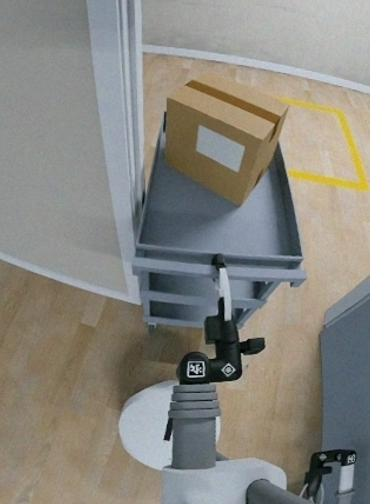

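Emit:
move:
  r2: {"base": {"strafe_m": -0.05}, "pace": "slow"}
  blocking: false
  cameras: []

Emit:
wait:
  seconds: 2
  cameras: []

Emit:
move:
  r2: {"base": {"rotate_rad": 0.1}, "pace": "slow"}
  blocking: false
  cameras: []

Emit:
wait:
  seconds: 2
  cameras: ["r2_head_camera", "r2_head_left_camera"]

Scene clock: 1976.37 s.
move: r2 moving
r1.base_odometry: x=-1.898 y=+1.476 heading=-0.137
r1.turned_by_wheels: +0.000
r1.turned_by_imu: +0.000
r1.base_tilt: forward=-1.6 right=+1.3
r1.lidar_m: 0.33 0.72 0.76 2.87 3.12 4.64 - 2.40 1.90 1.83 1.53 0.25
r1.base_status: not commanded
r1.joint_positions: lift_m=+0.127 arm_m=+0.380 wrist_yaw_rad=+3.089 wrist_pitch_rad=+0.002 wrist_roll_rad=+0.000 gripper_m=+0.056
r1.joint_status: not commanded
r1.measured_speeds: translate_m=+0.000 strafe_m=+0.000 rotate_rad=+0.000 lift_m=+0.000 arm_m=+0.000 wrist_yaw_rad=+0.000 wrist_pitch_rad=+0.000 wrist_roll_rad=+0.000
r1.motor_effort: lift_m=+20(20) arm_m=+4(4) wheel_0=+10(10) wheel_1=+1(1) wheel_2=-2(2)
r1.servo_current: wrist_yaw_rad=46(72) wrist_pitch_rad=46(46) wrist_roll_rad=59(65) gripper_m=39(46)
r1.contact_limits: arm_m 0.3; rotate_rad 0.7
r1.hand_pose: x=+0.2675 y=+0.1024 z=+0.3046 quat_wxyz=(+0.026, -0.001, +0.000, +1.000) (m; r1's base frame)
r1.wrist_depth_mm: - 539 - - - - - / - 220 - - - - - / 129 178 402 - - - - / 146 220 517 - - - - / 287 1708 - - - - - / 286 496 193 488 190 1160 1118 / 283 310 317 156 699 768 809
r2.base_odometry: x=-1.648 y=-3.489 heading=-1.888
r2.turned_by_wheels: +0.000
r2.turned_by_imu: +0.001
r2.base_tilt: forward=-0.7 right=+0.1
r2.lidar_m: 0.41 0.43 1.09 2.15 2.43 4.04 - 0.66 0.54 0.71 0.79 0.44
r2.base_status: strafe_m moving
r2.joint_positions: lift_m=+0.686 arm_m=+0.000 wrist_yaw_rad=+0.003 wrist_pitch_rad=+0.004 wrist_roll_rad=+1.568 gripper_m=+0.001
r2.joint_status: not commanded
r2.measured_speeds: translate_m=+0.000 strafe_m=-0.056 rotate_rad=+0.003 lift_m=+0.000 arm_m=+0.000 wrist_yaw_rad=+0.000 wrist_pitch_rad=+0.000 wrist_roll_rad=+0.000
r2.motor_effort: lift_m=+21(21) arm_m=-3(4) wheel_0=+10(15) wheel_1=-7(8) wheel_2=+1(3)
r2.servo_current: wrist_yaw_rad=46(52) wrist_pitch_rad=39(46) wrist_roll_rad=59(59) gripper_m=65(72)
r2.hand_pose: x=+0.4595 y=-0.0867 z=+0.8628 quat_wxyz=(+0.708, +0.706, +0.002, -0.001) (m; r2's base frame)
r2.wrist_depth_mm: - - - 162 220 1618 544 / - - 621 165 224 788 - / - - 469 169 227 820 - / - - 480 230 232 842 - / - - 544 176 236 854 - / - - 189 178 185 - - / - - - - - 549 492
pictures: none
No camera images: "cameras" was empty.

Scene clock: 1977.47 s.
earlier move: r2 done
r1.base_odometry: x=-1.898 y=+1.476 heading=-0.137
r1.turned_by_wheels: +0.000
r1.turned_by_imu: +0.000
r1.base_tilt: forward=-1.6 right=+1.3
r1.lidar_m: 0.33 0.71 0.75 2.87 3.12 4.66 - 2.39 1.89 1.84 1.55 0.25
r1.base_status: not commanded
r1.joint_positions: lift_m=+0.127 arm_m=+0.380 wrist_yaw_rad=+3.089 wrist_pitch_rad=+0.002 wrist_roll_rad=+0.000 gripper_m=+0.056
r1.joint_status: not commanded
r1.measured_speeds: translate_m=+0.000 strafe_m=+0.000 rotate_rad=+0.000 lift_m=+0.000 arm_m=+0.000 wrist_yaw_rad=+0.000 wrist_pitch_rad=+0.000 wrist_roll_rad=+0.000
r1.motor_effort: lift_m=+20(20) arm_m=+4(4) wheel_0=+11(11) wheel_1=+1(1) wheel_2=-2(2)
r1.servo_current: wrist_yaw_rad=52(72) wrist_pitch_rad=46(46) wrist_roll_rad=33(65) gripper_m=39(46)
r1.contact_limits: arm_m 0.3; rotate_rad 0.7
r1.hand_pose: x=+0.2675 y=+0.1024 z=+0.3046 quat_wxyz=(+0.026, -0.001, +0.000, +1.000) (m; r1's base frame)
r1.wrist_depth_mm: - 539 - - - - - / - 221 - - - - - / 129 178 402 - - - - / 146 220 517 - - - - / 289 1708 - - - - - / 285 496 193 488 190 1160 1138 / 283 309 317 156 707 768 798
r2.base_odometry: x=-1.682 y=-3.478 heading=-1.889
r2.turned_by_wheels: +0.000
r2.turned_by_imu: +0.000
r2.base_tilt: forward=-0.7 right=+0.0
r2.lidar_m: 0.40 0.41 1.07 2.19 2.50 4.11 - 0.64 0.54 0.69 0.72 0.44
r2.base_status: done
r2.joint_positions: lift_m=+0.686 arm_m=+0.000 wrist_yaw_rad=+0.003 wrist_pitch_rad=+0.004 wrist_roll_rad=+1.568 gripper_m=+0.001
r2.joint_status: not commanded
r2.measured_speeds: translate_m=+0.000 strafe_m=+0.000 rotate_rad=+0.000 lift_m=+0.000 arm_m=+0.000 wrist_yaw_rad=+0.000 wrist_pitch_rad=+0.000 wrist_roll_rad=+0.000
r2.motor_effort: lift_m=+21(22) arm_m=-4(4) wheel_0=+6(15) wheel_1=-4(8) wheel_2=+0(3)
r2.servo_current: wrist_yaw_rad=46(59) wrist_pitch_rad=39(52) wrist_roll_rad=52(59) gripper_m=65(72)
r2.hand_pose: x=+0.4595 y=-0.0867 z=+0.8628 quat_wxyz=(+0.708, +0.706, +0.002, +0.000) (m; r2's base frame)
r2.wrist_depth_mm: - - - 171 230 1618 1182 / - - - 173 232 759 - / - - 517 174 234 831 - / - 492 473 235 236 842 - / - - 530 176 237 854 - / - - 189 178 184 - - / - - - - 241 1618 521
wait: 1.10 of 2 s (r2 has come to rest)
pictures: none
No camera images: "cameras" was empty.

Scene clock: 1977.97 s.
move: r2 moving
r1.base_odometry: x=-1.898 y=+1.476 heading=-0.137
r1.turned_by_wheels: +0.000
r1.turned_by_imu: +0.000
r1.base_tilt: forward=-1.6 right=+1.3
r1.lidar_m: 0.33 0.71 0.75 2.86 3.10 4.65 - 2.37 1.87 1.85 1.57 0.25
r1.base_status: not commanded
r1.joint_positions: lift_m=+0.127 arm_m=+0.380 wrist_yaw_rad=+3.089 wrist_pitch_rad=+0.002 wrist_roll_rad=+0.000 gripper_m=+0.056
r1.joint_status: not commanded
r1.measured_speeds: translate_m=+0.000 strafe_m=+0.000 rotate_rad=+0.000 lift_m=+0.000 arm_m=+0.000 wrist_yaw_rad=+0.000 wrist_pitch_rad=+0.000 wrist_roll_rad=+0.000
r1.motor_effort: lift_m=+20(20) arm_m=+4(4) wheel_0=+10(10) wheel_1=+1(1) wheel_2=-2(2)
r1.servo_current: wrist_yaw_rad=46(59) wrist_pitch_rad=39(46) wrist_roll_rad=46(59) gripper_m=39(52)
r1.contact_limits: arm_m 0.3; rotate_rad 0.7
r1.hand_pose: x=+0.2675 y=+0.1024 z=+0.3046 quat_wxyz=(+0.026, -0.001, +0.000, +1.000) (m; r1's base frame)
r1.wrist_depth_mm: - 544 - - - - - / - 220 - - - - - / 129 178 399 - - - - / 147 220 512 - - - - / 289 1708 - - - - - / 285 488 193 484 190 1182 1138 / 282 309 317 155 691 768 809
r2.base_odometry: x=-1.681 y=-3.478 heading=-1.798
r2.turned_by_wheels: +0.090
r2.turned_by_imu: +0.088
r2.base_tilt: forward=-0.7 right=+0.1
r2.lidar_m: 0.40 0.43 1.25 2.21 2.64 4.79 - 0.62 0.52 0.68 0.80 0.43
r2.base_status: rotate_rad moving
r2.joint_positions: lift_m=+0.686 arm_m=+0.000 wrist_yaw_rad=-0.005 wrist_pitch_rad=+0.004 wrist_roll_rad=+1.568 gripper_m=+0.001
r2.joint_status: not commanded
r2.measured_speeds: translate_m=+0.000 strafe_m=+0.002 rotate_rad=+0.155 lift_m=+0.000 arm_m=+0.000 wrist_yaw_rad=+0.003 wrist_pitch_rad=+0.000 wrist_roll_rad=+0.000
r2.motor_effort: lift_m=+21(21) arm_m=-3(4) wheel_0=-4(11) wheel_1=-5(9) wheel_2=-9(11)
r2.servo_current: wrist_yaw_rad=46(59) wrist_pitch_rad=39(46) wrist_roll_rad=46(52) gripper_m=65(72)
r2.hand_pose: x=+0.4589 y=-0.0888 z=+0.8628 quat_wxyz=(+0.708, +0.706, +0.000, -0.003) (m; r2's base frame)
r2.wrist_depth_mm: - - - 156 213 1618 - / - - 559 160 218 - - / - 484 459 164 224 820 - / - - 492 227 229 831 - / - - 569 174 236 - - / - - 190 178 183 - - / - - - - - 521 488
pictures: none
No camera images: "cameras" was empty.

Scene clock: 1978.50 s.
earlier move: r2 done
r1.base_odometry: x=-1.898 y=+1.476 heading=-0.137
r1.turned_by_wheels: +0.000
r1.turned_by_imu: +0.000
r1.base_tilt: forward=-1.6 right=+1.3
r1.lidar_m: 0.29 0.72 0.73 2.87 3.10 4.67 - 2.38 1.90 1.83 1.57 0.25
r1.base_status: not commanded
r1.joint_positions: lift_m=+0.127 arm_m=+0.380 wrist_yaw_rad=+3.089 wrist_pitch_rad=+0.002 wrist_roll_rad=+0.000 gripper_m=+0.056
r1.joint_status: not commanded
r1.measured_speeds: translate_m=+0.000 strafe_m=+0.000 rotate_rad=+0.000 lift_m=+0.000 arm_m=+0.000 wrist_yaw_rad=+0.000 wrist_pitch_rad=+0.000 wrist_roll_rad=+0.000
r1.motor_effort: lift_m=+20(20) arm_m=+4(4) wheel_0=+10(11) wheel_1=+1(1) wheel_2=-2(2)
r1.servo_current: wrist_yaw_rad=39(65) wrist_pitch_rad=39(46) wrist_roll_rad=39(65) gripper_m=39(52)
r1.contact_limits: arm_m 0.3; rotate_rad 0.7
r1.hand_pose: x=+0.2675 y=+0.1024 z=+0.3046 quat_wxyz=(+0.026, -0.001, +0.000, +1.000) (m; r1's base frame)
r1.wrist_depth_mm: - 544 - - - - - / - 220 - - - - - / 130 177 402 - - - - / 146 220 517 - - - - / 287 1756 - - - - - / 285 492 193 484 190 1160 1118 / 282 309 317 155 691 768 809
r2.base_odometry: x=-1.681 y=-3.478 heading=-1.789
r2.turned_by_wheels: +0.009
r2.turned_by_imu: +0.009
r2.base_tilt: forward=-0.7 right=+0.1
r2.lidar_m: 0.39 0.47 1.26 2.20 2.65 4.91 - 0.61 0.50 0.70 0.81 0.41
r2.base_status: done
r2.joint_positions: lift_m=+0.686 arm_m=+0.000 wrist_yaw_rad=-0.003 wrist_pitch_rad=+0.004 wrist_roll_rad=+1.568 gripper_m=+0.001
r2.joint_status: not commanded
r2.measured_speeds: translate_m=+0.000 strafe_m=+0.000 rotate_rad=+0.000 lift_m=+0.000 arm_m=+0.000 wrist_yaw_rad=+0.000 wrist_pitch_rad=+0.000 wrist_roll_rad=+0.000
r2.motor_effort: lift_m=+21(21) arm_m=-3(4) wheel_0=-1(11) wheel_1=-4(9) wheel_2=-5(11)
r2.servo_current: wrist_yaw_rad=59(65) wrist_pitch_rad=39(52) wrist_roll_rad=52(59) gripper_m=65(72)
r2.hand_pose: x=+0.4591 y=-0.0881 z=+0.8628 quat_wxyz=(+0.708, +0.706, +0.001, -0.002) (m; r2's base frame)
r2.wrist_depth_mm: - - - 153 208 732 - / - - 535 157 216 - - / - 466 452 161 221 809 - / - - 500 167 228 831 - / - - 585 172 236 - - / - - 190 178 184 1708 - / - - - - - - 473
wait: 0.53 of 2 s (r2 has come to rest)
pictures: r2_head_camera, r2_head_left_camera
Images, in order (width x height): r2_head_camera 420x560, r2_head_left_camera 420x672.

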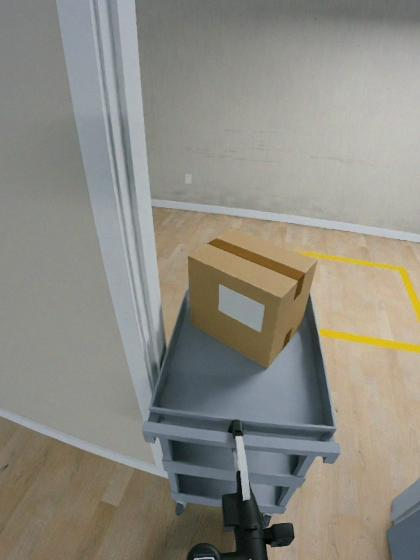

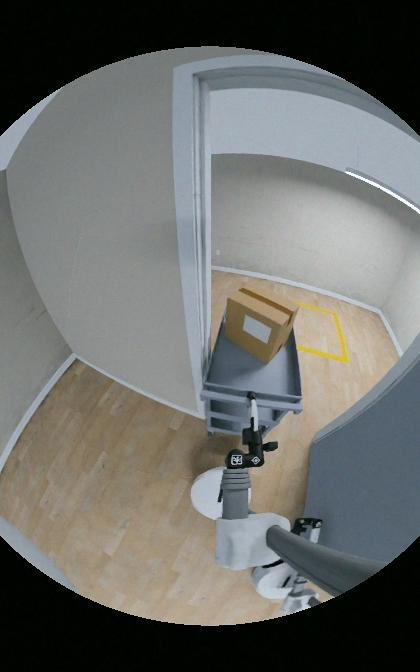

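Emit:
move:
  r2: {"base": {"strafe_m": -0.05, "translate_m": -0.012}, "pace": "slow"}
  blocking: false
  cameras: []

Emit:
wait:
  seconds: 2
  cameras: []

Emit:
move:
  r2: {"base": {"rotate_rad": 0.1}, "pace": "slow"}
  blocking: false
  cameras: []

Emit:
wait:
  seconds: 2
  cameras: ["r2_head_camera", "r2_head_right_camera"]

Scene clock: 1987.00 s.
move: r2 moving
r1.base_odometry: x=-1.898 y=+1.476 heading=-0.137
r1.turned_by_wheels: +0.000
r1.turned_by_imu: +0.000
r1.base_tilt: forward=-1.6 right=+1.2
r1.lidar_m: 0.32 0.70 0.70 2.86 3.10 4.66 - 2.37 1.88 1.84 1.56 0.25
r1.base_status: not commanded
r1.joint_positions: lift_m=+0.127 arm_m=+0.380 wrist_yaw_rad=+3.089 wrist_pitch_rad=+0.002 wrist_roll_rad=+0.000 gripper_m=+0.056
r1.joint_status: not commanded
r1.measured_speeds: translate_m=+0.000 strafe_m=+0.000 rotate_rad=+0.000 lift_m=+0.000 arm_m=+0.000 wrist_yaw_rad=+0.000 wrist_pitch_rad=+0.000 wrist_roll_rad=+0.000
r1.motor_effort: lift_m=+20(20) arm_m=+4(4) wheel_0=+10(10) wheel_1=+1(1) wheel_2=-2(2)
r1.servo_current: wrist_yaw_rad=65(65) wrist_pitch_rad=39(46) wrist_roll_rad=65(65) gripper_m=39(46)
r1.contact_limits: arm_m 0.3; rotate_rad 0.7
r1.hand_pose: x=+0.2675 y=+0.1024 z=+0.3046 quat_wxyz=(+0.026, -0.001, +0.000, +1.000) (m; r1's base frame)
r1.wrist_depth_mm: - 539 - - - - - / - 220 - - - - - / 129 178 402 - - - - / 146 220 517 - - - - / 287 1708 - - - - - / 285 492 193 488 191 1160 1098 / 285 309 317 156 699 768 809
r2.base_odometry: x=-1.693 y=-3.472 heading=-1.789
r2.turned_by_wheels: +0.001
r2.turned_by_imu: +0.001
r2.base_tilt: forward=-0.6 right=+0.0
r2.lidar_m: 0.40 0.47 1.27 2.21 2.67 4.95 - 0.58 0.53 0.68 0.76 0.43
r2.base_status: translate_m moving; strafe_m moving
r2.joint_positions: lift_m=+0.686 arm_m=+0.000 wrist_yaw_rad=+0.002 wrist_pitch_rad=+0.004 wrist_roll_rad=+1.568 gripper_m=+0.001
r2.joint_status: not commanded
r2.measured_speeds: translate_m=-0.012 strafe_m=-0.049 rotate_rad=+0.001 lift_m=+0.000 arm_m=+0.000 wrist_yaw_rad=+0.011 wrist_pitch_rad=+0.000 wrist_roll_rad=+0.000
r2.motor_effort: lift_m=+21(21) arm_m=-3(4) wheel_0=+8(12) wheel_1=-8(9) wheel_2=+8(8)
r2.servo_current: wrist_yaw_rad=46(52) wrist_pitch_rad=39(52) wrist_roll_rad=46(52) gripper_m=59(72)
r2.hand_pose: x=+0.4595 y=-0.0869 z=+0.8628 quat_wxyz=(+0.708, +0.706, +0.002, -0.001) (m; r2's base frame)
r2.wrist_depth_mm: - - - 151 207 750 - / - - 530 156 213 - - / - 459 449 161 220 809 - / - - 500 166 227 842 - / - - 585 172 236 - - / - - 189 178 182 1708 - / - - - - - - 477
pictures: none
No camera images: "cameras" was empty.

Scene clock: 1988.20 s.
earlier move: r2 done
r1.base_odometry: x=-1.898 y=+1.476 heading=-0.137
r1.turned_by_wheels: +0.000
r1.turned_by_imu: +0.000
r1.base_tilt: forward=-1.6 right=+1.2
r1.lidar_m: 0.33 0.67 0.73 2.87 3.11 4.67 - 2.40 1.89 1.83 1.55 0.25
r1.base_status: not commanded
r1.joint_positions: lift_m=+0.127 arm_m=+0.380 wrist_yaw_rad=+3.089 wrist_pitch_rad=+0.002 wrist_roll_rad=+0.000 gripper_m=+0.056
r1.joint_status: not commanded
r1.measured_speeds: translate_m=+0.000 strafe_m=+0.000 rotate_rad=+0.000 lift_m=+0.000 arm_m=+0.000 wrist_yaw_rad=+0.000 wrist_pitch_rad=+0.000 wrist_roll_rad=+0.000
r1.motor_effort: lift_m=+20(20) arm_m=+4(4) wheel_0=+10(10) wheel_1=+1(1) wheel_2=-2(2)
r1.servo_current: wrist_yaw_rad=59(65) wrist_pitch_rad=46(52) wrist_roll_rad=52(72) gripper_m=46(46)
r1.contact_limits: arm_m 0.3; rotate_rad 0.7
r1.hand_pose: x=+0.2675 y=+0.1024 z=+0.3046 quat_wxyz=(+0.026, -0.001, +0.000, +1.000) (m; r1's base frame)
r1.wrist_depth_mm: - 539 - - - - - / - 220 - - - - - / 129 178 399 - - - - / 146 220 512 - - - - / 289 1756 - - - - - / 285 496 193 484 191 1160 1138 / 283 310 315 155 699 759 809
r2.base_odometry: x=-1.727 y=-3.456 heading=-1.789
r2.turned_by_wheels: +0.000
r2.turned_by_imu: +0.000
r2.base_tilt: forward=-0.7 right=+0.0
r2.lidar_m: 0.42 0.44 1.26 2.26 2.74 4.97 0.83 0.58 0.48 0.64 0.72 0.42
r2.base_status: done
r2.joint_positions: lift_m=+0.686 arm_m=+0.000 wrist_yaw_rad=+0.002 wrist_pitch_rad=+0.004 wrist_roll_rad=+1.568 gripper_m=+0.001
r2.joint_status: not commanded
r2.measured_speeds: translate_m=+0.000 strafe_m=+0.000 rotate_rad=+0.000 lift_m=+0.000 arm_m=+0.000 wrist_yaw_rad=+0.000 wrist_pitch_rad=+0.000 wrist_roll_rad=+0.000
r2.motor_effort: lift_m=+21(21) arm_m=-4(4) wheel_0=+6(14) wheel_1=-5(9) wheel_2=+8(9)
r2.servo_current: wrist_yaw_rad=46(52) wrist_pitch_rad=39(52) wrist_roll_rad=39(59) gripper_m=65(72)
r2.hand_pose: x=+0.4595 y=-0.0868 z=+0.8628 quat_wxyz=(+0.708, +0.706, +0.002, -0.001) (m; r2's base frame)
r2.wrist_depth_mm: - - - 160 218 1618 - / - - 597 163 222 788 - / - 508 459 167 228 820 - / - - 484 229 230 831 - / - - 554 175 236 854 - / - - 189 178 184 - - / - - - - 246 539 480
wait: 1.20 of 2 s (r2 has come to rest)
pictures: none
No camera images: "cameras" was empty.

Scene clock: 1988.70 s.
move: r2 moving
r1.base_odometry: x=-1.898 y=+1.476 heading=-0.137
r1.turned_by_wheels: +0.000
r1.turned_by_imu: +0.000
r1.base_tilt: forward=-1.6 right=+1.3
r1.lidar_m: 0.28 0.68 0.71 2.87 3.12 4.66 - 2.37 1.88 1.83 1.56 0.25
r1.base_status: not commanded
r1.joint_positions: lift_m=+0.127 arm_m=+0.380 wrist_yaw_rad=+3.089 wrist_pitch_rad=+0.002 wrist_roll_rad=+0.000 gripper_m=+0.056
r1.joint_status: not commanded
r1.measured_speeds: translate_m=+0.000 strafe_m=+0.000 rotate_rad=+0.000 lift_m=+0.000 arm_m=+0.000 wrist_yaw_rad=+0.000 wrist_pitch_rad=+0.000 wrist_roll_rad=+0.000
r1.motor_effort: lift_m=+20(20) arm_m=+4(4) wheel_0=+10(11) wheel_1=+1(1) wheel_2=-2(2)
r1.servo_current: wrist_yaw_rad=39(78) wrist_pitch_rad=39(52) wrist_roll_rad=46(59) gripper_m=46(46)
r1.contact_limits: arm_m 0.3; rotate_rad 0.7
r1.hand_pose: x=+0.2675 y=+0.1024 z=+0.3046 quat_wxyz=(+0.026, -0.001, +0.000, +1.000) (m; r1's base frame)
r1.wrist_depth_mm: - 544 - - - - - / - 220 - - - - - / 129 178 399 - - - - / 146 220 517 - - - - / 287 1756 - - - - - / 283 488 193 480 191 1138 1138 / 283 309 317 156 699 778 809
r2.base_odometry: x=-1.727 y=-3.456 heading=-1.698
r2.turned_by_wheels: +0.090
r2.turned_by_imu: +0.088
r2.base_tilt: forward=-0.7 right=+0.1
r2.lidar_m: 0.39 0.50 1.52 2.29 2.90 5.24 0.74 0.48 0.50 0.64 0.76 0.41
r2.base_status: rotate_rad moving
r2.joint_positions: lift_m=+0.686 arm_m=+0.000 wrist_yaw_rad=-0.004 wrist_pitch_rad=+0.004 wrist_roll_rad=+1.568 gripper_m=+0.001
r2.joint_status: not commanded
r2.measured_speeds: translate_m=+0.001 strafe_m=+0.000 rotate_rad=+0.155 lift_m=+0.000 arm_m=+0.000 wrist_yaw_rad=+0.019 wrist_pitch_rad=+0.000 wrist_roll_rad=+0.000
r2.motor_effort: lift_m=+21(21) arm_m=-3(4) wheel_0=-4(12) wheel_1=-5(8) wheel_2=-7(11)
r2.servo_current: wrist_yaw_rad=46(65) wrist_pitch_rad=39(46) wrist_roll_rad=52(52) gripper_m=65(65)
r2.hand_pose: x=+0.4590 y=-0.0885 z=+0.8628 quat_wxyz=(+0.708, +0.706, +0.000, -0.003) (m; r2's base frame)
r2.wrist_depth_mm: - - - 146 200 750 - / - - 488 151 209 - - / - 455 445 156 216 820 - / - - 512 162 225 842 - / - - 609 170 236 - - / - - 190 176 183 1708 - / - 127 - - - - 462
pictures: none
No camera images: "cameras" was empty.

Scene clock: 1989.23 s.
earlier move: r2 done
r1.base_odometry: x=-1.898 y=+1.476 heading=-0.137
r1.turned_by_wheels: +0.000
r1.turned_by_imu: +0.000
r1.base_tilt: forward=-1.6 right=+1.3
r1.lidar_m: 0.31 0.67 0.73 2.87 3.12 4.64 - 2.39 1.88 1.83 1.57 0.25
r1.base_status: not commanded
r1.joint_positions: lift_m=+0.127 arm_m=+0.380 wrist_yaw_rad=+3.089 wrist_pitch_rad=+0.002 wrist_roll_rad=+0.000 gripper_m=+0.056
r1.joint_status: not commanded
r1.measured_speeds: translate_m=+0.000 strafe_m=+0.000 rotate_rad=+0.000 lift_m=+0.000 arm_m=+0.000 wrist_yaw_rad=+0.000 wrist_pitch_rad=+0.000 wrist_roll_rad=+0.000
r1.motor_effort: lift_m=+20(20) arm_m=+4(4) wheel_0=+10(11) wheel_1=+0(1) wheel_2=-2(2)
r1.servo_current: wrist_yaw_rad=46(78) wrist_pitch_rad=39(52) wrist_roll_rad=39(72) gripper_m=52(52)
r1.contact_limits: arm_m 0.3; rotate_rad 0.7
r1.hand_pose: x=+0.2675 y=+0.1024 z=+0.3046 quat_wxyz=(+0.026, -0.001, +0.000, +1.000) (m; r1's base frame)
r1.wrist_depth_mm: - 544 - - - - - / - 220 - - - - - / 129 177 399 - - - - / 146 220 517 - - - - / 287 1661 - - - - - / 285 496 193 488 190 1160 1138 / 283 310 317 155 699 778 788
r2.base_odometry: x=-1.727 y=-3.455 heading=-1.690
r2.turned_by_wheels: +0.009
r2.turned_by_imu: +0.009
r2.base_tilt: forward=-0.6 right=+0.0
r2.lidar_m: 0.42 0.49 1.61 2.30 2.84 5.26 0.74 0.49 0.46 0.64 0.77 0.40
r2.base_status: done
r2.joint_positions: lift_m=+0.686 arm_m=+0.000 wrist_yaw_rad=-0.002 wrist_pitch_rad=+0.004 wrist_roll_rad=+1.568 gripper_m=+0.001
r2.joint_status: not commanded
r2.measured_speeds: translate_m=+0.000 strafe_m=+0.000 rotate_rad=+0.000 lift_m=+0.000 arm_m=+0.000 wrist_yaw_rad=+0.000 wrist_pitch_rad=+0.000 wrist_roll_rad=+0.000
r2.motor_effort: lift_m=+21(21) arm_m=-4(4) wheel_0=-3(12) wheel_1=-3(8) wheel_2=-5(11)
r2.servo_current: wrist_yaw_rad=46(65) wrist_pitch_rad=46(46) wrist_roll_rad=52(59) gripper_m=65(65)
r2.hand_pose: x=+0.4591 y=-0.0880 z=+0.8628 quat_wxyz=(+0.708, +0.706, +0.001, -0.002) (m; r2's base frame)
r2.wrist_depth_mm: - - - 141 196 - - / - 508 469 147 205 - - / - 459 445 153 213 - - / - - 525 159 224 - - / - - 621 170 233 - - / - - 190 176 183 1756 517 / - - - - - - 452
wait: 0.53 of 2 s (r2 has come to rest)
pictures: r2_head_camera, r2_head_right_camera
Images, in order (width x height): r2_head_camera 420x560, r2_head_right_camera 420x672.

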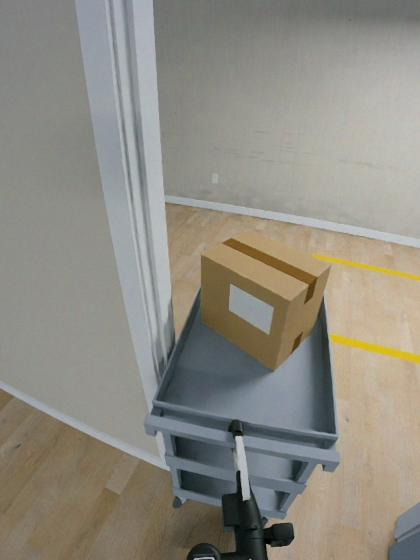

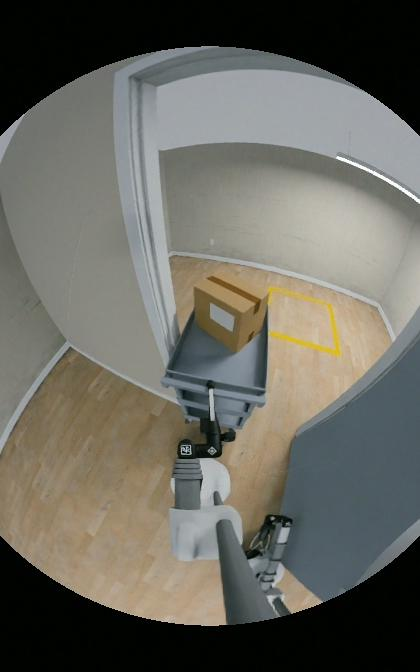

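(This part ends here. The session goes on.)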